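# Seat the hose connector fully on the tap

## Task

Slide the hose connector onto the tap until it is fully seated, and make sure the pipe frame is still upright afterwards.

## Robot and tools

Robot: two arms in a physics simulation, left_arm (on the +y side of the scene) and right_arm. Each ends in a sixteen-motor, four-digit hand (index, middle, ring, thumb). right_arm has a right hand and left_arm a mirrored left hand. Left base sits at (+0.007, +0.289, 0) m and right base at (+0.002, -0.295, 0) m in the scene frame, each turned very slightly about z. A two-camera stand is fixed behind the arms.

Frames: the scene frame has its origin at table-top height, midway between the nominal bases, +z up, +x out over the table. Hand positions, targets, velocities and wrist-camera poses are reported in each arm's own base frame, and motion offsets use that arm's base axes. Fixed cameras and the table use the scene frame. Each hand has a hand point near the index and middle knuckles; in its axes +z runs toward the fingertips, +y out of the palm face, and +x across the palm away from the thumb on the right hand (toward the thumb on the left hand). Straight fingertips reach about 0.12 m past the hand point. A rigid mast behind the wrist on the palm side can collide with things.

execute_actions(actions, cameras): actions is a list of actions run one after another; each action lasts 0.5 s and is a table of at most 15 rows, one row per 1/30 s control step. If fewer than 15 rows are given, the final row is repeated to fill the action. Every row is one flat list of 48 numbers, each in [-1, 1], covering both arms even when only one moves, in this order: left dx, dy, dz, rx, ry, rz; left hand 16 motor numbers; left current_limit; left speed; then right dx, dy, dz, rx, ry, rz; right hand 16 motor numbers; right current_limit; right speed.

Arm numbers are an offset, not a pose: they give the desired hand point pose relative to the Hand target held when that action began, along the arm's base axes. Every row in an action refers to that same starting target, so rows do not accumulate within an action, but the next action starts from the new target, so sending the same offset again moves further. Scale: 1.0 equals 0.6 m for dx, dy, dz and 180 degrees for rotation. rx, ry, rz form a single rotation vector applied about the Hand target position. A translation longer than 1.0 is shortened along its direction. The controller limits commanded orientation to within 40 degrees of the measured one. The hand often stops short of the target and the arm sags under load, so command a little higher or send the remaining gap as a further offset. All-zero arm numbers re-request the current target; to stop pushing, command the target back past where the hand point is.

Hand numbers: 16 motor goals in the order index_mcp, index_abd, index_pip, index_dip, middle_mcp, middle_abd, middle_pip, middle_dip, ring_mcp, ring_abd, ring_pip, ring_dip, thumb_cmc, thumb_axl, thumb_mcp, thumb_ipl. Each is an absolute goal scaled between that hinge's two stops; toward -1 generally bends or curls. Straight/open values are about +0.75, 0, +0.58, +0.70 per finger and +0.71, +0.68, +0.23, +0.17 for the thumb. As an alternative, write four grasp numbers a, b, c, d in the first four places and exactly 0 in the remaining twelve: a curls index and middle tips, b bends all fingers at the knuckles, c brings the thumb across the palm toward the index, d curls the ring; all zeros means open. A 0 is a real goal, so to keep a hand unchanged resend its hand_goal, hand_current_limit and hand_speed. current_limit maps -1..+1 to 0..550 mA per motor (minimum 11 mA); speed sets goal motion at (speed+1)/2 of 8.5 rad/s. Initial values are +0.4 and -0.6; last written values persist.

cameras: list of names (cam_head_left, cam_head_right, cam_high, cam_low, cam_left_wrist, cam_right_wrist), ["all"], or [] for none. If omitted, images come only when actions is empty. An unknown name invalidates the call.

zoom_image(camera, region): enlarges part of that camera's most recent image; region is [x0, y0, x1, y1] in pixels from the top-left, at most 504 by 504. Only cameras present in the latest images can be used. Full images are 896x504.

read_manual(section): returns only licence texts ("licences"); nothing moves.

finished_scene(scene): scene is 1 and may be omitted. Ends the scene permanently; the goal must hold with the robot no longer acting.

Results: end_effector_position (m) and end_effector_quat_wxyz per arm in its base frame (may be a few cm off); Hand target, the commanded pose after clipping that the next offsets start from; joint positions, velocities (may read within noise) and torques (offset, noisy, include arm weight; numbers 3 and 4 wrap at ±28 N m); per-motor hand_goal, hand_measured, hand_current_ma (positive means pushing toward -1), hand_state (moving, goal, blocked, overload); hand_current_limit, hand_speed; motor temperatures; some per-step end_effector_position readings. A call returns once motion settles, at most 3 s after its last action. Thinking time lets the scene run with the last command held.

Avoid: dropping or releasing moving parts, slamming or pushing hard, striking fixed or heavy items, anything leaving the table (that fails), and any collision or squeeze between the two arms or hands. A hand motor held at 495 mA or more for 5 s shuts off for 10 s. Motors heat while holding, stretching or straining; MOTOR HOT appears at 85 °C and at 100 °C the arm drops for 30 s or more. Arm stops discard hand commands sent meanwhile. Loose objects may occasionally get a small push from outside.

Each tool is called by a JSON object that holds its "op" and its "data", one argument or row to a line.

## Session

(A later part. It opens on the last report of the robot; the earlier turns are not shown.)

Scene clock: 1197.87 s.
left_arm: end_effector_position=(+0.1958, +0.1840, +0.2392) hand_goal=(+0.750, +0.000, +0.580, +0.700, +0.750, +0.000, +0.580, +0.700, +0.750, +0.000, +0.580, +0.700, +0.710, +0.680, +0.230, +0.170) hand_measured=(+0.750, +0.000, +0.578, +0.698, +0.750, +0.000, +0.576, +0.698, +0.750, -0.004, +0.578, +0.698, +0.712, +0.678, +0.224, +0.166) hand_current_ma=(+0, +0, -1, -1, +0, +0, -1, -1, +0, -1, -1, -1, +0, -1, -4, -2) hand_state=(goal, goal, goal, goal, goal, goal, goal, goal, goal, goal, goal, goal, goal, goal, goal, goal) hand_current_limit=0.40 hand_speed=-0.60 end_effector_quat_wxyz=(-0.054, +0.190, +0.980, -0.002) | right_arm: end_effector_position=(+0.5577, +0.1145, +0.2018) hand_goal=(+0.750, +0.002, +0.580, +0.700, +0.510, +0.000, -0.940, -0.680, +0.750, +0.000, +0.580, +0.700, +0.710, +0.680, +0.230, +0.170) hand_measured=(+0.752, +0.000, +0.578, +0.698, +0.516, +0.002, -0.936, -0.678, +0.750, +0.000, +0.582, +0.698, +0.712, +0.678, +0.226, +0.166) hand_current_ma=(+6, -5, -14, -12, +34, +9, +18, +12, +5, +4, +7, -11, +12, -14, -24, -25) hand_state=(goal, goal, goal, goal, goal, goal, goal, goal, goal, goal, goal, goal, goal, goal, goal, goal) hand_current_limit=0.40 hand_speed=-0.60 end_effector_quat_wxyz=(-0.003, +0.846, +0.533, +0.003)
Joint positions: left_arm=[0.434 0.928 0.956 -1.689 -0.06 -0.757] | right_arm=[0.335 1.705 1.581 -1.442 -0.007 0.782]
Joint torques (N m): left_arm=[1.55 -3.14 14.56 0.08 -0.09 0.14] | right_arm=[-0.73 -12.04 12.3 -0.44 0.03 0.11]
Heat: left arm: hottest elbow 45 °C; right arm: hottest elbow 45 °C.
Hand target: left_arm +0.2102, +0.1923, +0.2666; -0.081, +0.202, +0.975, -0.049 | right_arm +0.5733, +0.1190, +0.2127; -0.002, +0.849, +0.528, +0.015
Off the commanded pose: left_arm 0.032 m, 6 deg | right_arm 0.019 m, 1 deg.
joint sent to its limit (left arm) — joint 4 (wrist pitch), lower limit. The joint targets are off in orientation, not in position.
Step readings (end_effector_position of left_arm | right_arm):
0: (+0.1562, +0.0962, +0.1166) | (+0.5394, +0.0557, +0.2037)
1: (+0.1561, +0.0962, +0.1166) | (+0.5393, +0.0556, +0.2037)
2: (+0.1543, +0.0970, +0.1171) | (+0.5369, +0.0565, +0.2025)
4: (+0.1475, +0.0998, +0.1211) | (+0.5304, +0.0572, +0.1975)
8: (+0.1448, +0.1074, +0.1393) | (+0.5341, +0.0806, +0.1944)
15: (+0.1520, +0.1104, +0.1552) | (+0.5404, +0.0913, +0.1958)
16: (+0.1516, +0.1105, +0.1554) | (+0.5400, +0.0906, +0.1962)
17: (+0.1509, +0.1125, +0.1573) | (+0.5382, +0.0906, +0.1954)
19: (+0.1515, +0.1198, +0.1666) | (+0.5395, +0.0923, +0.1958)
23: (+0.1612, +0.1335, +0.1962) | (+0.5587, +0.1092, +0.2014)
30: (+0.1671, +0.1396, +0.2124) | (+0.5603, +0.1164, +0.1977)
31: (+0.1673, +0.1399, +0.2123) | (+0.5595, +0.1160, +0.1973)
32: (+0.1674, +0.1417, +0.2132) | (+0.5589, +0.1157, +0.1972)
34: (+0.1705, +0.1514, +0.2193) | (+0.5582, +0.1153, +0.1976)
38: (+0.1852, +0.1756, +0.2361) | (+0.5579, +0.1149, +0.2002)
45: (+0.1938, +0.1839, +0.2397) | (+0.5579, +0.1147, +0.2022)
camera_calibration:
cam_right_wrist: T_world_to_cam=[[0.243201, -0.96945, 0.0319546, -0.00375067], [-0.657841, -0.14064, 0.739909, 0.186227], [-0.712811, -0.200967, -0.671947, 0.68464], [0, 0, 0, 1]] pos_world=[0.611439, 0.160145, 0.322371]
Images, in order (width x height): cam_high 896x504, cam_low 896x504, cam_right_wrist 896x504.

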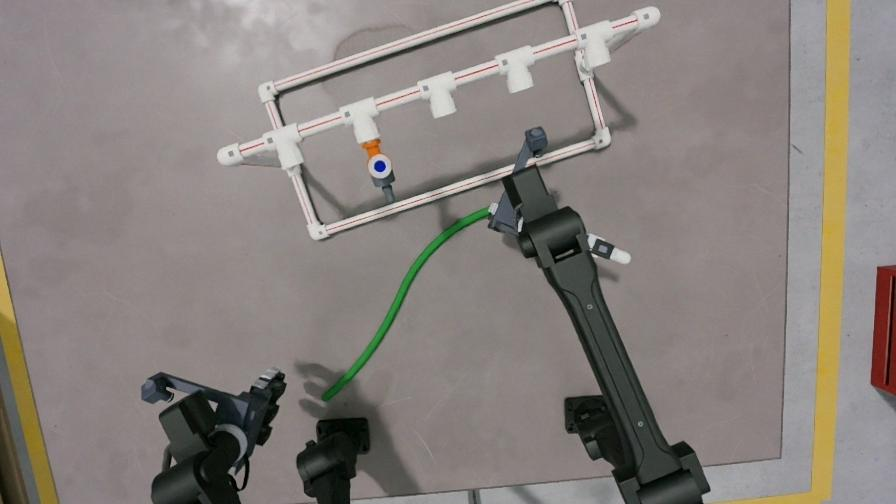

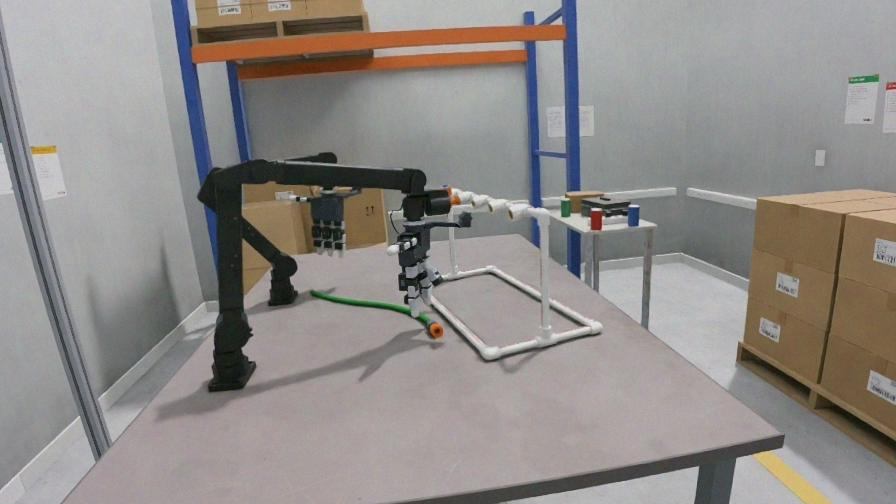

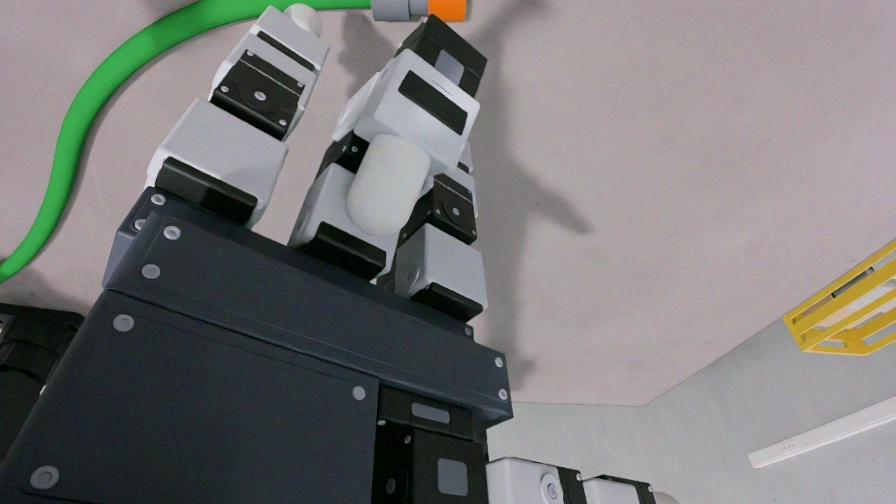

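{"op": "execute_actions", "data": {
  "actions": [
    [[0,0,0,0,0,0,0,0,0,0,0,0,0,0,0,0,0,0,0,0,0,0,0.4,-0.6,0.03,0.005,0.01,0,0,0,0.75,0.001,0.58,0.7,0.51,0,-0.94,-0.68,0.75,0,0.58,0.7,0.71,0.68,0.23,0.17,0.4,-0.6]],
    [[0,0,0,0,0,0,0,0,0,0,0,0,0,0,0,0,0,0,0,0,0,0,0.4,-0.6,0,0,-0.06,0,0,0,0.75,0.001,0.58,0.7,0.51,0,-0.94,-0.68,0.75,0,0.58,0.7,0.71,0.68,0.23,0.17,0.4,-0.6]]
  ],
  "cameras": ["cam_high", "cam_right_wrist", "cam_low"]
}}

{"op": "zoom_image", "data": {
  "camera": "cam_low",
  "region": [360, 230, 500, 370]
}}

Scene clock: 1217.97 s.
left_arm: end_effector_position=(+0.1960, +0.1841, +0.2391) hand_goal=(+0.750, +0.000, +0.580, +0.700, +0.750, +0.000, +0.580, +0.700, +0.750, +0.000, +0.580, +0.700, +0.710, +0.680, +0.230, +0.170) hand_measured=(+0.750, +0.000, +0.578, +0.698, +0.750, +0.000, +0.576, +0.698, +0.750, -0.004, +0.578, +0.698, +0.712, +0.678, +0.224, +0.166) hand_current_ma=(+0, +0, -1, -1, +0, +0, -1, -1, +0, -1, -1, -1, +0, -1, -4, -2) hand_state=(goal, goal, goal, goal, goal, goal, goal, goal, goal, goal, goal, goal, goal, goal, goal, goal) hand_current_limit=0.40 hand_speed=-0.60 end_effector_quat_wxyz=(-0.054, +0.192, +0.980, -0.003) | right_arm: end_effector_position=(+0.5879, +0.1250, +0.1977) hand_goal=(+0.750, +0.002, +0.580, +0.700, +0.510, +0.000, -0.940, -0.680, +0.750, +0.000, +0.580, +0.700, +0.710, +0.680, +0.230, +0.170) hand_measured=(+0.750, +0.000, +0.578, +0.698, +0.516, +0.002, -0.936, -0.678, +0.750, +0.000, +0.582, +0.698, +0.712, +0.678, +0.226, +0.166) hand_current_ma=(+3, -5, -14, -12, +34, +9, +18, +12, +3, +4, +7, -11, +10, -14, -24, -25) hand_state=(goal, goal, goal, goal, goal, goal, goal, goal, goal, goal, goal, goal, goal, goal, goal, goal) hand_current_limit=0.40 hand_speed=-0.60 end_effector_quat_wxyz=(+0.001, +0.846, +0.533, +0.022)
Joint positions: left_arm=[0.436 0.928 0.956 -1.689 -0.059 -0.752] | right_arm=[0.335 1.766 1.647 -1.408 -0.007 0.782]
Joint torques (N m): left_arm=[1.49 -3.37 14.56 0.09 -0.08 0.14] | right_arm=[-1.2 -13.1 7.84 0.46 0.04 0.05]
Heat: left arm: hottest elbow 46 °C; right arm: hottest elbow 48 °C.
Hand target: left_arm +0.2102, +0.1924, +0.2666; -0.081, +0.202, +0.975, -0.049 | right_arm +0.5913, +0.1219, +0.1827; -0.002, +0.849, +0.528, +0.015
Off the commanded pose: left_arm 0.032 m, 6 deg | right_arm 0.016 m, 1 deg.
joint sent to its limit (left arm) — joint 4 (wrist pitch), lower limit. The joint targets are off in orientation, not in position.
Step readings (end_effector_position of left_arm | right_arm):
0: (+0.1958, +0.1840, +0.2392) | (+0.5577, +0.1145, +0.2018)
1: (+0.1958, +0.1840, +0.2392) | (+0.5577, +0.1145, +0.2017)
2: (+0.1958, +0.1841, +0.2392) | (+0.5581, +0.1146, +0.2020)
4: (+0.1958, +0.1841, +0.2392) | (+0.5619, +0.1159, +0.2042)
8: (+0.1959, +0.1841, +0.2391) | (+0.5730, +0.1198, +0.2081)
15: (+0.1960, +0.1841, +0.2391) | (+0.5748, +0.1205, +0.2073)
16: (+0.1960, +0.1841, +0.2391) | (+0.5748, +0.1204, +0.2071)
17: (+0.1960, +0.1841, +0.2391) | (+0.5750, +0.1205, +0.2072)
19: (+0.1960, +0.1841, +0.2391) | (+0.5788, +0.1218, +0.2070)
23: (+0.1961, +0.1840, +0.2391) | (+0.5871, +0.1247, +0.2057)
30: (+0.1960, +0.1841, +0.2391) | (+0.5874, +0.1248, +0.1983)
camera_calibration:
cam_right_wrist: T_world_to_cam=[[0.242163, -0.969816, 0.0285321, 0.000494851], [-0.684555, -0.149946, 0.713373, 0.23262], [-0.687562, -0.192284, -0.700204, 0.695183], [0, 0, 0, 1]] pos_world=[0.637102, 0.169033, 0.320811]
Images, in order (width x height): cam_high 896x504, cam_low 896x504, cam_right_wrist 896x504.

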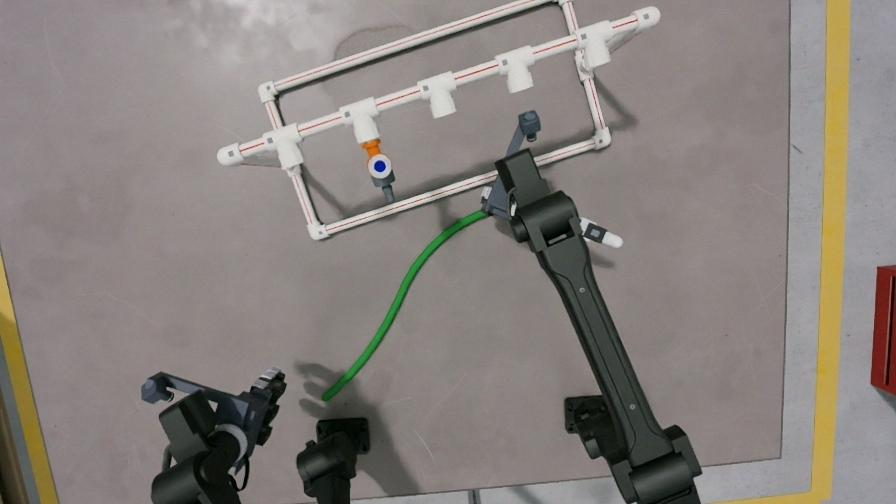

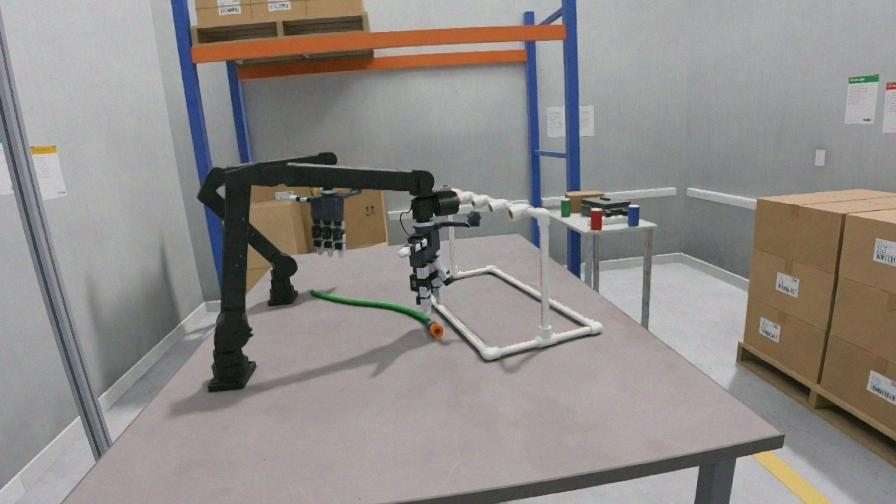

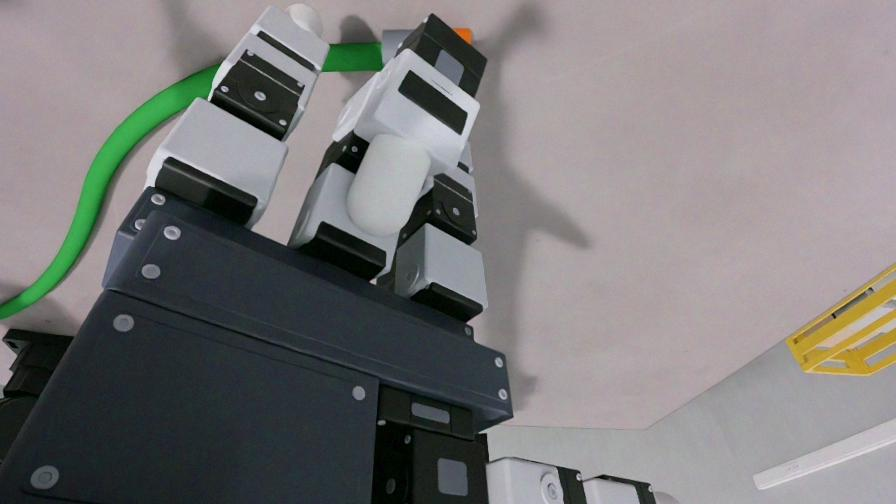

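Scaled by 3.600.

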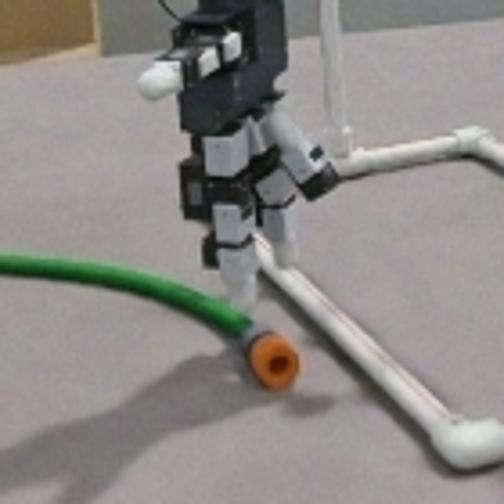

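{"op": "execute_actions", "data": {
  "actions": [
    [[0,0,0,0,0,0,0,0,0,0,0,0,0,0,0,0,0,0,0,0,0,0,0.4,-0.6,-0.033,-0.01,0,0,0,0,0.75,0.001,0.58,0.7,0.51,0,-0.94,-0.68,0.75,0,0.58,0.7,0.71,0.68,0.23,0.17,0.4,-0.6]],
    [[0,0,0,0,0,0,0,0,0,0,0,0,0,0,0,0,0,0,0,0,0,0,0.4,-0.6,0,0,-0.04,0,0,0,0.75,0.001,0.58,0.7,0.51,0,-0.94,-0.68,0.75,0,0.58,0.7,0.71,0.68,0.23,0.17,0.4,-0.6]]
  ],
  "cameras": ["cam_right_wrist", "cam_low"]
}}

{"op": "zoom_image", "data": {
  "camera": "cam_low",
  "region": [360, 230, 500, 370]
}}

Scene clock: 1228.13 s.
left_arm: end_effector_position=(+0.1960, +0.1841, +0.2391) hand_goal=(+0.750, +0.000, +0.580, +0.700, +0.750, +0.000, +0.580, +0.700, +0.750, +0.000, +0.580, +0.700, +0.710, +0.680, +0.230, +0.170) hand_measured=(+0.750, +0.000, +0.578, +0.698, +0.750, +0.000, +0.576, +0.698, +0.750, -0.004, +0.578, +0.698, +0.712, +0.678, +0.224, +0.166) hand_current_ma=(+0, +0, -1, -1, +0, +0, -1, -1, +0, -1, -1, -1, +0, -1, -4, -2) hand_state=(goal, goal, goal, goal, goal, goal, goal, goal, goal, goal, goal, goal, goal, goal, goal, goal) hand_current_limit=0.40 hand_speed=-0.60 end_effector_quat_wxyz=(-0.054, +0.192, +0.980, -0.003) | right_arm: end_effector_position=(+0.5709, +0.1194, +0.1543) hand_goal=(+0.750, +0.002, +0.580, +0.700, +0.510, +0.000, -0.940, -0.680, +0.750, +0.000, +0.580, +0.700, +0.710, +0.680, +0.230, +0.170) hand_measured=(+0.750, +0.000, +0.578, +0.698, +0.516, +0.002, -0.936, -0.678, +0.748, -0.002, +0.580, +0.698, +0.712, +0.678, +0.226, +0.166) hand_current_ma=(+3, -5, -14, -12, +34, +9, +18, +12, -7, -7, +4, -11, +10, -14, -24, -24) hand_state=(goal, goal, goal, goal, goal, goal, goal, goal, goal, goal, goal, goal, goal, goal, goal, goal) hand_current_limit=0.40 hand_speed=-0.60 end_effector_quat_wxyz=(-0.003, +0.846, +0.533, +0.006)
Joint positions: left_arm=[0.436 0.928 0.956 -1.689 -0.059 -0.752] | right_arm=[0.335 1.76 1.528 -1.329 -0.009 0.782]
Joint torques (N m): left_arm=[1.14 -3.31 14.6 0.09 -0.09 0.14] | right_arm=[-1.08 -15.09 7.45 0.42 0.1 0.07]
Heat: left arm: hottest elbow 47 °C; right arm: hottest elbow 47 °C.
Hand target: left_arm +0.2102, +0.1924, +0.2666; -0.081, +0.202, +0.975, -0.049 | right_arm +0.5715, +0.1159, +0.1587; -0.002, +0.849, +0.528, +0.014
Off the commanded pose: left_arm 0.032 m, 6 deg | right_arm 0.006 m, 1 deg.
joint sent to its limit (left arm) — joint 4 (wrist pitch), lower limit. The joint targets are off in orientation, not in position.
Step readings (end_effector_position of left_arm | right_arm):
0: (+0.1960, +0.1841, +0.2391) | (+0.5879, +0.1250, +0.1977)
1: (+0.1960, +0.1841, +0.2391) | (+0.5877, +0.1249, +0.1974)
2: (+0.1960, +0.1841, +0.2391) | (+0.5874, +0.1248, +0.1961)
4: (+0.1960, +0.1841, +0.2391) | (+0.5845, +0.1238, +0.1898)
8: (+0.1960, +0.1841, +0.2391) | (+0.5729, +0.1198, +0.1722)
15: (+0.1960, +0.1841, +0.2391) | (+0.5703, +0.1189, +0.1681)
16: (+0.1960, +0.1841, +0.2391) | (+0.5705, +0.1190, +0.1683)
17: (+0.1960, +0.1841, +0.2391) | (+0.5710, +0.1192, +0.1678)
19: (+0.1960, +0.1841, +0.2391) | (+0.5724, +0.1197, +0.1653)
23: (+0.1960, +0.1841, +0.2391) | (+0.5705, +0.1190, +0.1566)
30: (+0.1960, +0.1841, +0.2391) | (+0.5712, +0.1195, +0.1548)
camera_calibration:
cam_right_wrist: T_world_to_cam=[[0.243096, -0.96954, 0.0299318, -0.000312574], [-0.661422, -0.143112, 0.736234, 0.233646], [-0.709525, -0.198773, -0.676065, 0.661597], [0, 0, 0, 1]] pos_world=[0.624034, 0.164642, 0.275274]
Images, in order (width x height): cam_low 896x504, cam_right_wrist 896x504.

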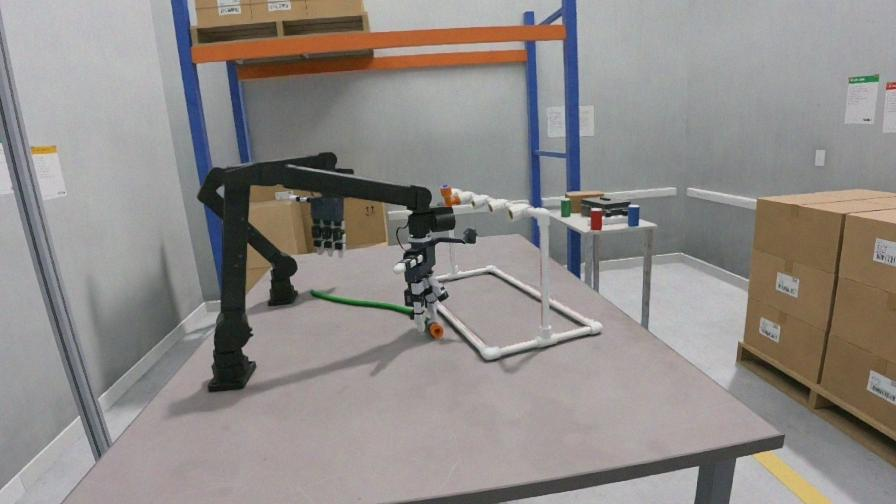

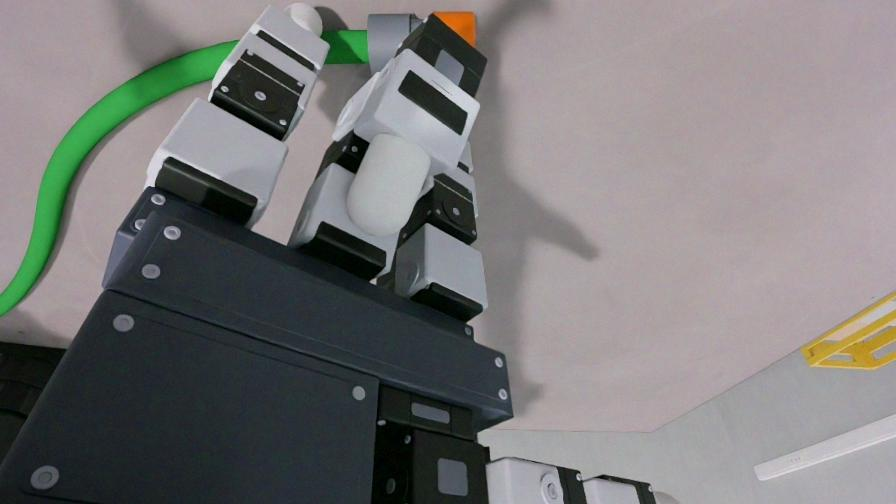

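Scaled by 3.600.

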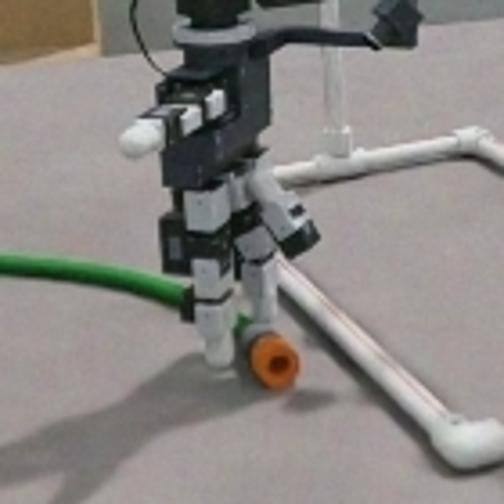

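{"op": "execute_actions", "data": {
  "actions": [
    [[0,0,0,0,0,0,0,0,0,0,0,0,0,0,0,0,0,0,0,0,0,0,0.4,-0.6,-0.04,0,-0.015,0,0,0,0.75,0.001,0.58,0.7,0.51,0,-0.94,-0.68,0.75,0,0.58,0.7,0.71,0.68,0.23,0.17,0.4,-0.6]],
    [[0,0,0,0,0,0,0,0,0,0,0,0,0,0,0,0,0,0,0,0,0,0,0.4,-0.6,-0.08,0,0,0,0,0,0.75,0.001,0.58,0.7,0.51,0,-0.94,-0.68,0.75,0,0.58,0.7,0.71,0.68,0.23,0.17,0.4,-0.6]],
    [[0,0,0,0,0,0,0,0,0,0,0,0,0,0,0,0,0,0,0,0,0,0,0.4,-0.6,0.0,0.042,0,0,0,0.11,0.75,0.001,0.58,0.7,0.51,0,-0.94,-0.68,0.75,0,0.58,0.7,0.71,0.68,0.23,0.17,0.4,-0.6]],
    [[0,0,0,0,0,0,0,0,0,0,0,0,0,0,0,0,0,0,0,0,0,0,0.4,-0.6,0.02,0.042,0,0,0,0.11,0.75,0.001,0.58,0.7,0.51,0,-0.94,-0.68,0.75,0,0.58,0.7,0.71,0.68,0.23,0.17,0.4,-0.6]]
  ],
  "cameras": ["cam_right_wrist", "cam_low", "cam_high"]
}}

{"op": "zoom_image", "data": {
  "camera": "cam_low",
  "region": [340, 230, 480, 370]
}}

Scene clock: 1246.70 s.
left_arm: end_effector_position=(+0.1960, +0.1841, +0.2391) hand_goal=(+0.750, +0.000, +0.580, +0.700, +0.750, +0.000, +0.580, +0.700, +0.750, +0.000, +0.580, +0.700, +0.710, +0.680, +0.230, +0.170) hand_measured=(+0.750, +0.000, +0.578, +0.698, +0.750, +0.000, +0.576, +0.698, +0.750, -0.004, +0.578, +0.698, +0.712, +0.678, +0.224, +0.166) hand_current_ma=(+0, +0, -1, -1, +0, +0, -1, -1, +0, -1, -1, -1, +0, -1, -4, -2) hand_state=(goal, goal, goal, goal, goal, goal, goal, goal, goal, goal, goal, goal, goal, goal, goal, goal) hand_current_limit=0.40 hand_speed=-0.60 end_effector_quat_wxyz=(-0.054, +0.192, +0.980, -0.003) | right_arm: end_effector_position=(+0.5070, +0.1679, +0.1414) hand_goal=(+0.750, +0.002, +0.580, +0.700, +0.510, +0.000, -0.940, -0.680, +0.750, +0.000, +0.580, +0.700, +0.710, +0.680, +0.230, +0.170) hand_measured=(+0.768, +0.004, +0.590, +0.702, +0.516, +0.002, -0.936, -0.678, +0.730, -0.004, +0.566, +0.696, +0.712, +0.678, +0.226, +0.166) hand_current_ma=(+93, +10, +44, +14, +30, +9, +18, +12, -106, -15, -70, -24, +5, -14, -25, -23) hand_state=(goal, goal, goal, goal, goal, goal, goal, goal, blocked, goal, goal, goal, goal, goal, goal, goal) hand_current_limit=0.40 hand_speed=-0.60 end_effector_quat_wxyz=(-0.009, +0.624, +0.781, +0.005)
Joint positions: left_arm=[0.436 0.928 0.956 -1.689 -0.059 -0.752] | right_arm=[0.381 1.572 1.254 -1.253 -0.02 0.159]
Joint torques (N m): left_arm=[1.55 -3.31 14.54 -0.02 -0.08 0.14] | right_arm=[-1.38 -12.1 8.39 -0.03 -0.03 -0.16]
Motor temperatures (°C): left_arm=[26 31 49 26 28 27] | right_arm=[27 32 45 27 24 25]
Heat: left arm: hottest elbow 49 °C; right arm: hottest elbow 45 °C.
Hand target: left_arm +0.2102, +0.1924, +0.2666; -0.081, +0.202, +0.975, -0.049 | right_arm +0.5116, +0.1662, +0.1496; -0.006, +0.620, +0.785, +0.013
Off the commanded pose: left_arm 0.032 m, 6 deg | right_arm 0.009 m, 1 deg.
joint sent to its limit (left arm) — joint 4 (wrist pitch), lower limit. The joint targets are off in orientation, not in position.
Step readings (end_effector_position of left_arm | right_arm):
0: (+0.1960, +0.1841, +0.2391) | (+0.5710, +0.1194, +0.1544)
1: (+0.1960, +0.1841, +0.2391) | (+0.5708, +0.1193, +0.1541)
2: (+0.1960, +0.1841, +0.2391) | (+0.5702, +0.1191, +0.1529)
4: (+0.1960, +0.1841, +0.2391) | (+0.5659, +0.1176, +0.1488)
8: (+0.1960, +0.1841, +0.2391) | (+0.5531, +0.1129, +0.1416)
15: (+0.1960, +0.1841, +0.2391) | (+0.5492, +0.1114, +0.1381)
16: (+0.1960, +0.1841, +0.2391) | (+0.5489, +0.1112, +0.1377)
17: (+0.1960, +0.1841, +0.2391) | (+0.5465, +0.1114, +0.1368)
19: (+0.1960, +0.1841, +0.2391) | (+0.5375, +0.1107, +0.1376)
23: (+0.1960, +0.1841, +0.2391) | (+0.5098, +0.1080, +0.1388)
30: (+0.1960, +0.1841, +0.2391) | (+0.5020, +0.1139, +0.1441)
31: (+0.1960, +0.1841, +0.2391) | (+0.5018, +0.1141, +0.1439)
32: (+0.1960, +0.1841, +0.2391) | (+0.5020, +0.1152, +0.1434)
34: (+0.1960, +0.1841, +0.2391) | (+0.5012, +0.1194, +0.1422)
38: (+0.1960, +0.1841, +0.2391) | (+0.4982, +0.1266, +0.1417)
45: (+0.1960, +0.1841, +0.2391) | (+0.4992, +0.1342, +0.1414)
46: (+0.1960, +0.1841, +0.2391) | (+0.4995, +0.1352, +0.1414)
47: (+0.1960, +0.1841, +0.2391) | (+0.5004, +0.1370, +0.1415)
49: (+0.1960, +0.1841, +0.2391) | (+0.5026, +0.1427, +0.1415)
53: (+0.1960, +0.1841, +0.2391) | (+0.5055, +0.1534, +0.1416)
60: (+0.1960, +0.1841, +0.2391) | (+0.5065, +0.1646, +0.1415)
camera_calibration:
cam_right_wrist: T_world_to_cam=[[0.791952, -0.610171, 0.0224363, -0.274955], [-0.425932, -0.52575, 0.736321, 0.152624], [-0.437486, -0.592687, -0.676261, 0.54546], [0, 0, 0, 1]] pos_world=[0.521389, 0.23576, 0.262662]
Images, in order (width x height): cam_high 896x504, cam_low 896x504, cam_right_wrist 896x504.

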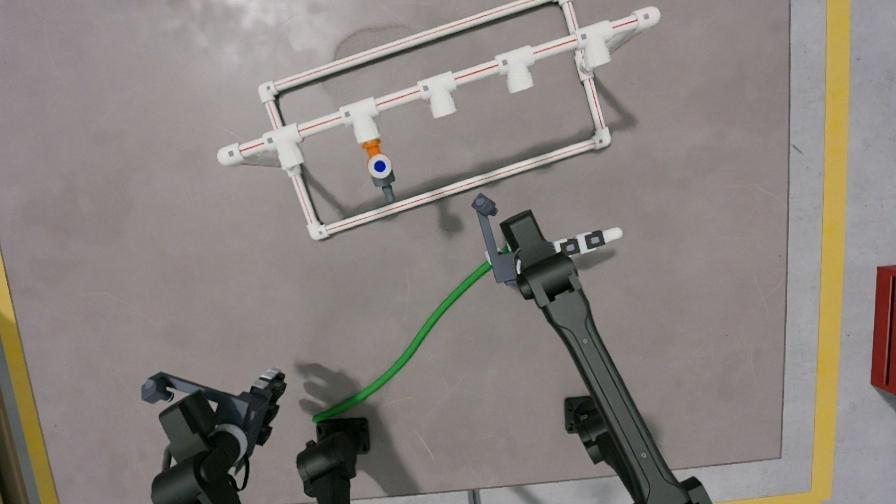

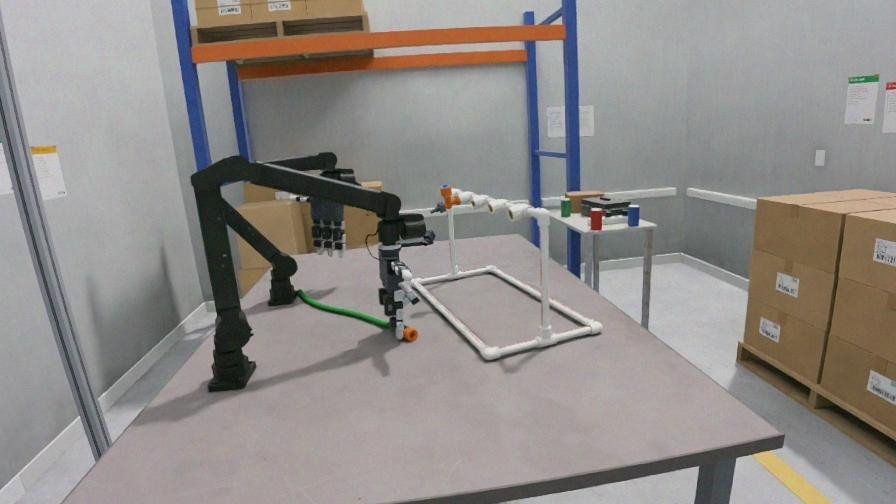

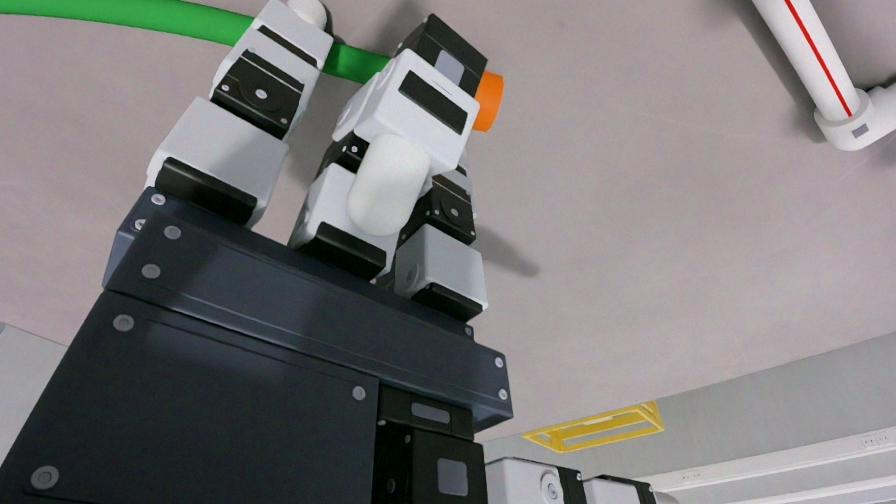

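Scaled by 3.600.

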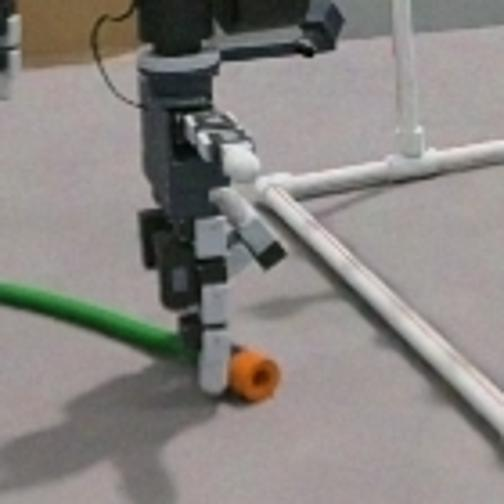

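{"op": "execute_actions", "data": {
  "actions": [
    [[0,0,0,0,0,0,0,0,0,0,0,0,0,0,0,0,0,0,0,0,0,0,0.4,-0.6,0,0.025,0,0,0,0.06,0.75,0.001,0.58,0.7,0.51,0,-0.94,-0.68,0.75,0,0.58,0.7,0.71,0.68,0.23,0.17,0.4,-0.6]],
    [[0,0,0,0,0,0,0,0,0,0,0,0,0,0,0,0,0,0,0,0,0,0,0.4,-0.6,0,0.025,0,0,0,0.06,0.75,0.001,0.58,0.7,0.51,0,-0.94,-0.68,0.75,0,0.58,0.7,0.71,0.68,0.23,0.17,0.4,-0.6]]
  ],
  "cameras": ["cam_right_wrist", "cam_high", "cam_head_left"]
}}

{"op": "zoom_image", "data": {
  "camera": "cam_head_left",
  "region": [420, 200, 620, 340]
}}

Scene clock: 1258.43 s.
left_arm: end_effector_position=(+0.1960, +0.1841, +0.2391) hand_goal=(+0.750, +0.000, +0.580, +0.700, +0.750, +0.000, +0.580, +0.700, +0.750, +0.000, +0.580, +0.700, +0.710, +0.680, +0.230, +0.170) hand_measured=(+0.750, +0.000, +0.578, +0.698, +0.750, +0.000, +0.576, +0.698, +0.750, -0.004, +0.578, +0.698, +0.712, +0.678, +0.224, +0.166) hand_current_ma=(+0, +0, -1, -1, +0, +0, -1, -1, +0, -1, -1, -1, +0, -1, -4, -2) hand_state=(goal, goal, goal, goal, goal, goal, goal, goal, goal, goal, goal, goal, goal, goal, goal, goal) hand_current_limit=0.40 hand_speed=-0.60 end_effector_quat_wxyz=(-0.054, +0.192, +0.980, -0.003) | right_arm: end_effector_position=(+0.5033, +0.1957, +0.1419) hand_goal=(+0.750, +0.002, +0.580, +0.700, +0.510, +0.000, -0.940, -0.680, +0.750, +0.000, +0.580, +0.700, +0.710, +0.680, +0.230, +0.170) hand_measured=(+0.780, +0.004, +0.596, +0.706, +0.516, +0.002, -0.936, -0.678, +0.718, -0.004, +0.558, +0.692, +0.712, +0.678, +0.226, +0.166) hand_current_ma=(+155, +10, +76, +30, +30, +9, +18, +12, -163, -15, -113, -42, +5, -14, -25, -23) hand_state=(blocked, goal, goal, goal, goal, goal, goal, goal, blocked, goal, blocked, goal, goal, goal, goal, goal) hand_current_limit=0.40 hand_speed=-0.60 end_effector_quat_wxyz=(-0.011, +0.469, +0.883, +0.007)
Joint positions: left_arm=[0.436 0.928 0.956 -1.689 -0.059 -0.752] | right_arm=[0.369 1.572 1.254 -1.256 -0.026 -0.226]
Joint torques (N m): left_arm=[1.32 -3.19 14.61 -0.03 -0.11 0.15] | right_arm=[-1.32 -10.99 9.77 -0.42 -0.07 -0.22]
Heat: left arm: hottest elbow 50 °C; right arm: hottest elbow 45 °C.
Hand target: left_arm +0.2102, +0.1924, +0.2666; -0.081, +0.202, +0.975, -0.049 | right_arm +0.5115, +0.1964, +0.1496; -0.009, +0.462, +0.887, +0.012
Off the commanded pose: left_arm 0.032 m, 6 deg | right_arm 0.011 m, 1 deg.
joint sent to its limit (left arm) — joint 4 (wrist pitch), lower limit. The joint targets are off in orientation, not in position.
Step readings (end_effector_position of left_arm | right_arm):
0: (+0.1960, +0.1841, +0.2391) | (+0.5070, +0.1680, +0.1414)
1: (+0.1960, +0.1841, +0.2391) | (+0.5070, +0.1681, +0.1414)
2: (+0.1960, +0.1841, +0.2391) | (+0.5070, +0.1691, +0.1415)
4: (+0.1960, +0.1841, +0.2391) | (+0.5071, +0.1720, +0.1415)
8: (+0.1960, +0.1841, +0.2391) | (+0.5071, +0.1774, +0.1416)
15: (+0.1960, +0.1841, +0.2391) | (+0.5070, +0.1811, +0.1417)
16: (+0.1960, +0.1841, +0.2391) | (+0.5070, +0.1814, +0.1417)
17: (+0.1960, +0.1841, +0.2391) | (+0.5069, +0.1825, +0.1417)
19: (+0.1960, +0.1841, +0.2391) | (+0.5064, +0.1856, +0.1418)
23: (+0.1960, +0.1841, +0.2391) | (+0.5053, +0.1911, +0.1419)
30: (+0.1960, +0.1841, +0.2391) | (+0.5041, +0.1946, +0.1419)
camera_calibration:
cam_right_wrist: T_world_to_cam=[[0.959707, -0.280147, 0.0219047, -0.404026], [-0.206704, -0.651001, 0.730391, 0.0803307], [-0.190357, -0.705489, -0.682678, 0.459213], [0, 0, 0, 1]] pos_world=[0.491765, 0.263078, 0.263672]
Images, in order (width x height): cam_head_left 896x504, cam_high 896x504, cam_right_wrist 896x504.

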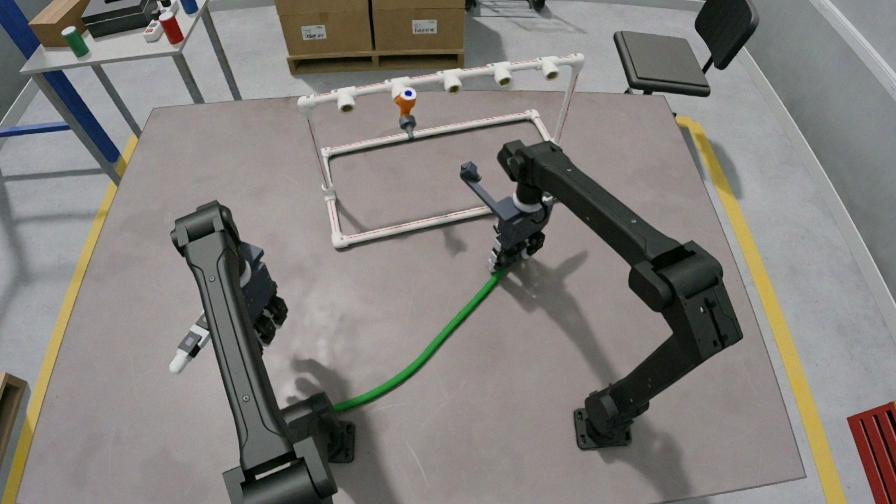

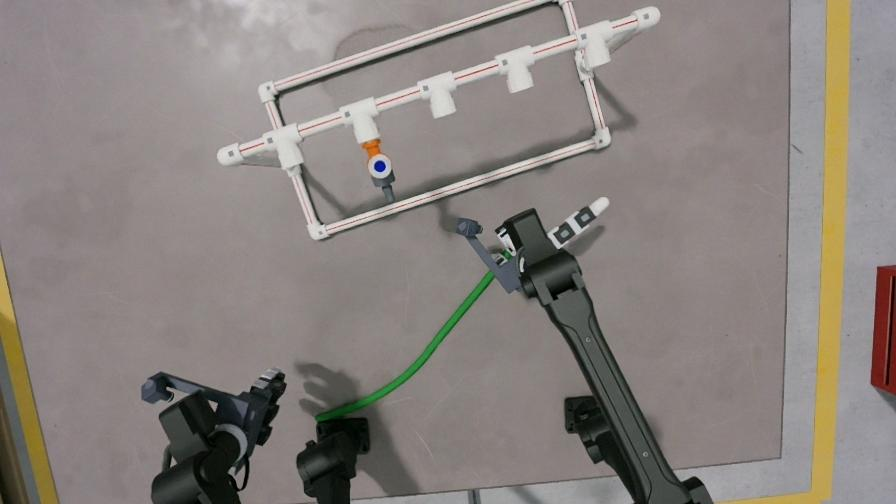

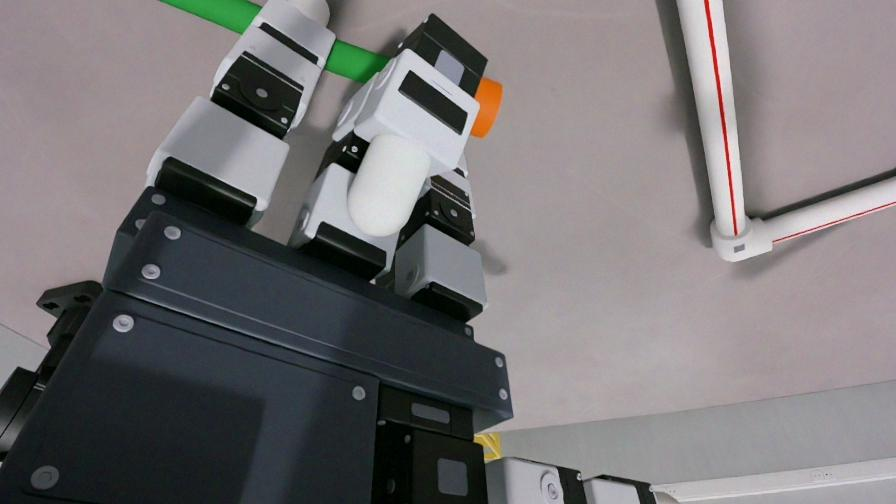

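Scaled by 2.520.

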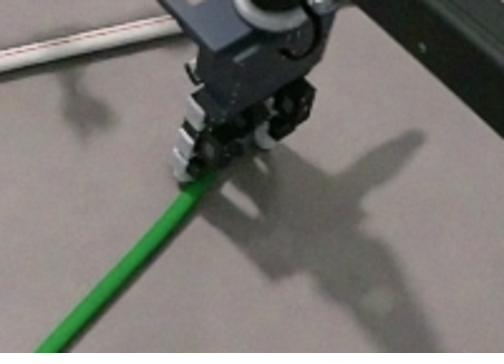

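{"op": "execute_actions", "data": {
  "actions": [
    [[0,0,0,0,0,0,0,0,0,0,0,0,0,0,0,0,0,0,0,0,0,0,0.4,-0.6,0.013,0,0.12,0,0,0,0.75,0.001,0.58,0.7,0.51,0,-0.94,-0.68,0.75,0,0.58,0.7,0.71,0.68,0.23,0.17,0.4,-0.6]],
    [[0,0,0,0,0,0,0,0,0,0,0,0,0,0,0,0,0,0,0,0,0,0,0.4,-0.6,-0.05,-0.15,0.1,0,0,-0.1,0,0,0,0,0,0,0,0,0,0,0,0,0,0,0,0,0.4,-0.6]],
    [[0,0,0,0,0,0,0,0,0,0,0,0,0,0,0,0,0,0,0,0,0,0,0.4,-0.6,-0.1,-0.2,0.1,0,0,-0.1,0,0,0,0,0,0,0,0,0,0,0,0,0,0,0,0,0.4,-0.6]]
  ],
  "cameras": ["cam_high", "cam_head_left", "cam_head_right"]
}}

{"op": "zoom_image", "data": {
  "camera": "cam_high",
  "region": [440, 200, 580, 320]
}}

Scene clock: 1272.47 s.
left_arm: end_effector_position=(+0.1960, +0.1841, +0.2391) hand_goal=(+0.750, +0.000, +0.580, +0.700, +0.750, +0.000, +0.580, +0.700, +0.750, +0.000, +0.580, +0.700, +0.710, +0.680, +0.230, +0.170) hand_measured=(+0.750, +0.000, +0.578, +0.698, +0.750, +0.000, +0.576, +0.698, +0.750, -0.004, +0.578, +0.698, +0.712, +0.678, +0.224, +0.166) hand_current_ma=(+0, +0, -1, -1, +0, +0, -1, -1, +0, -1, -1, -1, +0, -1, -4, -2) hand_state=(goal, goal, goal, goal, goal, goal, goal, goal, goal, goal, goal, goal, goal, goal, goal, goal) hand_current_limit=0.40 hand_speed=-0.60 end_effector_quat_wxyz=(-0.054, +0.192, +0.980, -0.003) | right_arm: end_effector_position=(+0.4267, -0.0110, +0.3431) hand_goal=(+0.750, +0.000, +0.580, +0.700, +0.750, +0.000, +0.580, +0.700, +0.750, +0.000, +0.580, +0.700, +0.710, +0.680, +0.230, +0.170) hand_measured=(+0.748, +0.002, +0.582, +0.702, +0.748, +0.002, +0.578, +0.698, +0.748, -0.002, +0.576, +0.698, +0.710, +0.678, +0.226, +0.166) hand_current_ma=(-8, +8, +8, +12, -7, +8, -14, -13, -12, -8, -15, -12, -4, -14, -25, -22) hand_state=(goal, goal, goal, goal, goal, goal, goal, goal, goal, goal, goal, goal, goal, goal, goal, goal) hand_current_limit=0.40 hand_speed=-0.60 end_effector_quat_wxyz=(+0.021, +0.710, +0.703, +0.038)
Joint positions: left_arm=[0.436 0.928 0.956 -1.689 -0.059 -0.752] | right_arm=[0.028 1.198 1.397 -1.685 -0.02 0.04]
Joint torques (N m): left_arm=[1.49 -3.14 14.68 -0.03 -0.09 0.14] | right_arm=[-1.2 -5.71 9.01 -0.12 -0.01 0.02]
Heat: left arm: hottest elbow 51 °C; right arm: hottest elbow 45 °C.
Hand target: left_arm +0.2102, +0.1924, +0.2666; -0.081, +0.202, +0.975, -0.049 | right_arm +0.4293, -0.0138, +0.3417; -0.005, +0.713, +0.701, +0.014
Off the commanded pose: left_arm 0.032 m, 6 deg | right_arm 0.004 m, 4 deg.
joint sent to its limit (left arm) — joint 4 (wrist pitch), lower limit. The joint targets are off in orientation, not in position.
joint sent to its limit (right arm) — joint 4 (wrist pitch), lower limit. The joint targets are off in orientation, not in position.
Step readings (end_effector_position of left_arm | right_arm):
0: (+0.1960, +0.1841, +0.2391) | (+0.5033, +0.1958, +0.1419)
1: (+0.1960, +0.1841, +0.2391) | (+0.5029, +0.1956, +0.1417)
2: (+0.1960, +0.1841, +0.2391) | (+0.5010, +0.1947, +0.1419)
4: (+0.1960, +0.1841, +0.2391) | (+0.4965, +0.1927, +0.1469)
8: (+0.1960, +0.1841, +0.2391) | (+0.4987, +0.1921, +0.1685)
15: (+0.1960, +0.1841, +0.2391) | (+0.5062, +0.1949, +0.1912)
16: (+0.1960, +0.1841, +0.2391) | (+0.5056, +0.1944, +0.1913)
17: (+0.1960, +0.1841, +0.2391) | (+0.5051, +0.1899, +0.1921)
19: (+0.1960, +0.1841, +0.2391) | (+0.4992, +0.1773, +0.1975)
23: (+0.1960, +0.1841, +0.2391) | (+0.4899, +0.1366, +0.2316)
30: (+0.1960, +0.1841, +0.2391) | (+0.4778, +0.1051, +0.2683)
31: (+0.1960, +0.1841, +0.2391) | (+0.4776, +0.1045, +0.2682)
32: (+0.1960, +0.1841, +0.2391) | (+0.4758, +0.1001, +0.2677)
34: (+0.1960, +0.1841, +0.2391) | (+0.4688, +0.0843, +0.2715)
38: (+0.1960, +0.1841, +0.2391) | (+0.4508, +0.0273, +0.3029)
45: (+0.1960, +0.1841, +0.2391) | (+0.4260, -0.0113, +0.3446)
Images, in order (width x height): cam_head_left 896x504, cam_head_right 896x504, cam_high 896x504.

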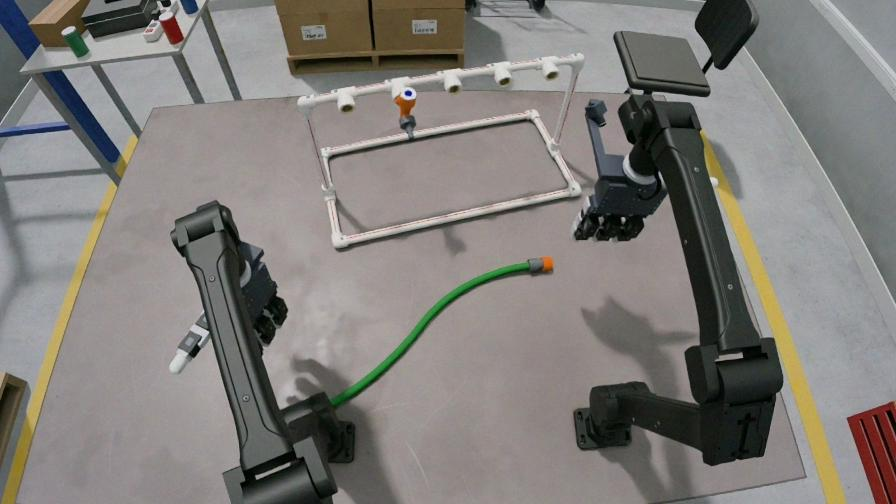

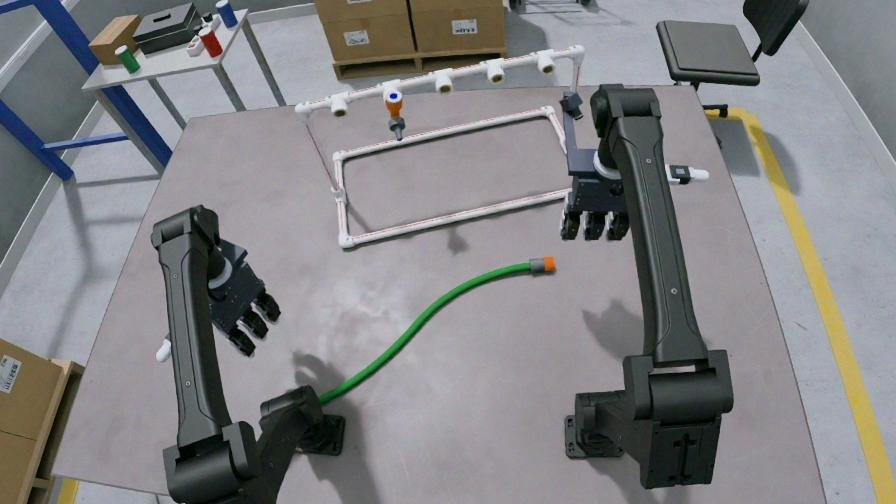

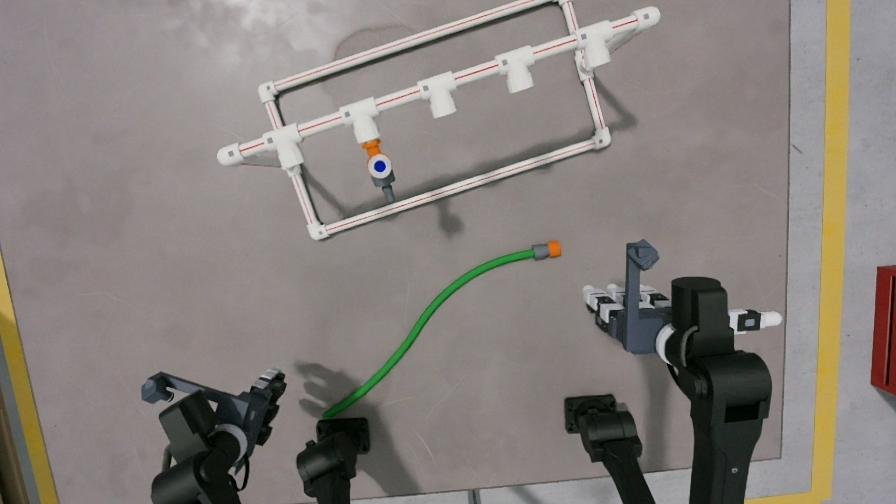

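Scaled by 3.600.

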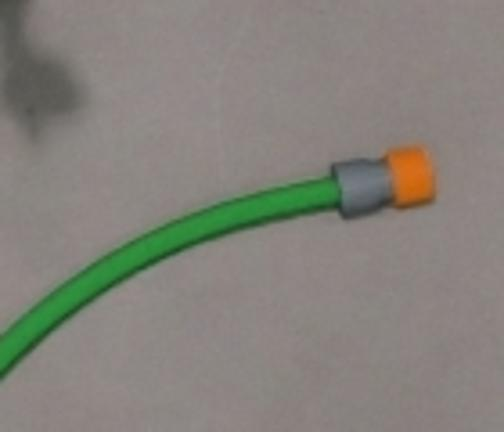

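{"op": "execute_actions", "data": {
  "actions": [
    [[0.08,-0.08,0.05,0,0,-0.19,0,0,0,0,0,0,0,0,0,0,0,0,0,0,0,0,0.4,-0.6,-0.04,-0.17,0.05,0,0,0,0,0,0,0,0,0,0,0,0,0,0,0,0,0,0,0,0.4,-0.6]],
    [[0.08,-0.16,0.02,0,0,-0.19,0,0,0,0,0,0,0,0,0,0,0,0,0,0,0,0,0.4,-0.6,-0.04,-0.17,0.05,0,0,0,0,0,0,0,0,0,0,0,0,0,0,0,0,0,0,0,0.4,-0.6]],
    [[0.08,-0.18,0,0,0,-0.19,0,0,0,0,0,0,0,0,0,0,0,0,0,0,0,0,0.4,-0.6,-0.04,-0.15,0.05,0,0,0,0,0,0,0,0,0,0,0,0,0,0,0,0,0,0,0,0.4,-0.6]],
    [[0.07,-0.19,0,0,0,-0.19,0,0,0,0,0,0,0,0,0,0,0,0,0,0,0,0,0.4,-0.6,0,0,0,0,0,0,0,0,0,0,0,0,0,0,0,0,0,0,0,0,0,0,0.4,-0.6]]
  ],
  "cameras": ["cam_high"]
}}

Scene clock: 1348.33 s.
left_arm: end_effector_position=(+0.3827, -0.1693, +0.2776) hand_goal=(+0.750, +0.000, +0.580, +0.700, +0.750, +0.000, +0.580, +0.700, +0.750, +0.000, +0.580, +0.700, +0.710, +0.680, +0.230, +0.170) hand_measured=(+0.748, +0.000, +0.578, +0.698, +0.748, +0.000, +0.578, +0.698, +0.748, -0.002, +0.578, +0.698, +0.708, +0.678, +0.224, +0.166) hand_current_ma=(-1, +0, +0, -1, -1, +0, -1, -1, +0, +0, -1, -1, +0, -1, -4, -2) hand_state=(goal, goal, goal, goal, goal, goal, goal, goal, goal, goal, goal, goal, goal, goal, goal, goal) hand_current_limit=0.40 hand_speed=-0.60 end_effector_quat_wxyz=(-0.093, +0.980, +0.175, +0.036) | right_arm: end_effector_position=(+0.3473, -0.3036, +0.4094) hand_goal=(+0.750, +0.000, +0.580, +0.700, +0.750, +0.000, +0.580, +0.700, +0.750, +0.000, +0.580, +0.700, +0.710, +0.680, +0.230, +0.170) hand_measured=(+0.750, +0.000, +0.582, +0.702, +0.750, +0.000, +0.578, +0.698, +0.750, -0.002, +0.578, +0.698, +0.710, +0.678, +0.226, +0.166) hand_current_ma=(-3, +2, +8, +12, -4, +2, -10, -13, -5, -5, -13, -11, +2, -14, -25, -22) hand_state=(goal, goal, goal, goal, goal, goal, goal, goal, goal, goal, goal, goal, goal, goal, goal, goal) hand_current_limit=0.40 hand_speed=-0.60 end_effector_quat_wxyz=(+0.104, +0.718, +0.688, +0.023)
Joint positions: left_arm=[-0.385 1.265 1.321 -1.665 -0.196 0.829] | right_arm=[-0.832 1.262 1.586 -1.689 -0.051 -0.782]
Joint torques (N m): left_arm=[0.97 -8.53 14.68 -0.01 -0.17 0.16] | right_arm=[-0.09 -6.48 12.68 0.31 -0.1 -0.09]
Motor temperatures (°C): left_arm=[26 31 54 26 28 27] | right_arm=[27 30 48 27 24 25]
Heat: left arm: hottest elbow 54 °C; right arm: hottest elbow 48 °C.
Hand target: left_arm +0.3962, -0.1736, +0.3087; -0.075, +0.981, +0.171, +0.058 | right_arm +0.3573, -0.3078, +0.4315; -0.005, +0.713, +0.701, +0.014
Off the commanded pose: left_arm 0.034 m, 3 deg | right_arm 0.025 m, 13 deg.
joint sent to its limit (right arm) — joint 4 (wrist pitch), lower limit. The joint targets are off in orientation, not in position.
Step readings (end_effector_position of left_arm | right_arm):
0: (+0.1960, +0.1841, +0.2391) | (+0.4267, -0.0110, +0.3431)
1: (+0.1962, +0.1841, +0.2391) | (+0.4267, -0.0112, +0.3431)
2: (+0.1983, +0.1845, +0.2407) | (+0.4268, -0.0145, +0.3431)
4: (+0.2079, +0.1793, +0.2472) | (+0.4258, -0.0328, +0.3446)
8: (+0.2276, +0.1520, +0.2634) | (+0.4119, -0.1001, +0.3534)
15: (+0.2397, +0.1427, +0.2684) | (+0.4034, -0.1190, +0.3610)
16: (+0.2411, +0.1419, +0.2676) | (+0.4036, -0.1183, +0.3610)
17: (+0.2442, +0.1392, +0.2678) | (+0.4031, -0.1201, +0.3611)
19: (+0.2551, +0.1229, +0.2699) | (+0.3977, -0.1371, +0.3612)
23: (+0.2740, +0.0744, +0.2740) | (+0.3709, -0.1995, +0.3641)
30: (+0.2885, +0.0563, +0.2780) | (+0.3678, -0.2160, +0.3828)
31: (+0.2899, +0.0550, +0.2778) | (+0.3687, -0.2155, +0.3838)
32: (+0.2926, +0.0503, +0.2776) | (+0.3693, -0.2166, +0.3853)
34: (+0.3012, +0.0295, +0.2779) | (+0.3666, -0.2316, +0.3910)
38: (+0.3199, -0.0267, +0.2785) | (+0.3464, -0.2878, +0.4045)
45: (+0.3392, -0.0494, +0.2744) | (+0.3450, -0.3061, +0.4072)
46: (+0.3397, -0.0507, +0.2739) | (+0.3454, -0.3059, +0.4071)
47: (+0.3407, -0.0553, +0.2742) | (+0.3460, -0.3055, +0.4069)
49: (+0.3463, -0.0746, +0.2775) | (+0.3464, -0.3049, +0.4073)
53: (+0.3646, -0.1344, +0.2838) | (+0.3470, -0.3043, +0.4089)
60: (+0.3819, -0.1635, +0.2724) | (+0.3472, -0.3038, +0.4094)
Images, in order (width x height): cam_high 896x504.

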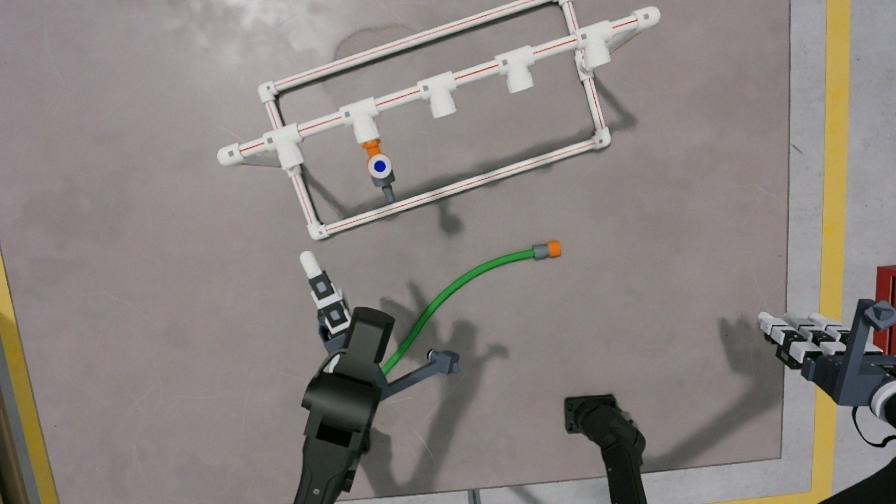

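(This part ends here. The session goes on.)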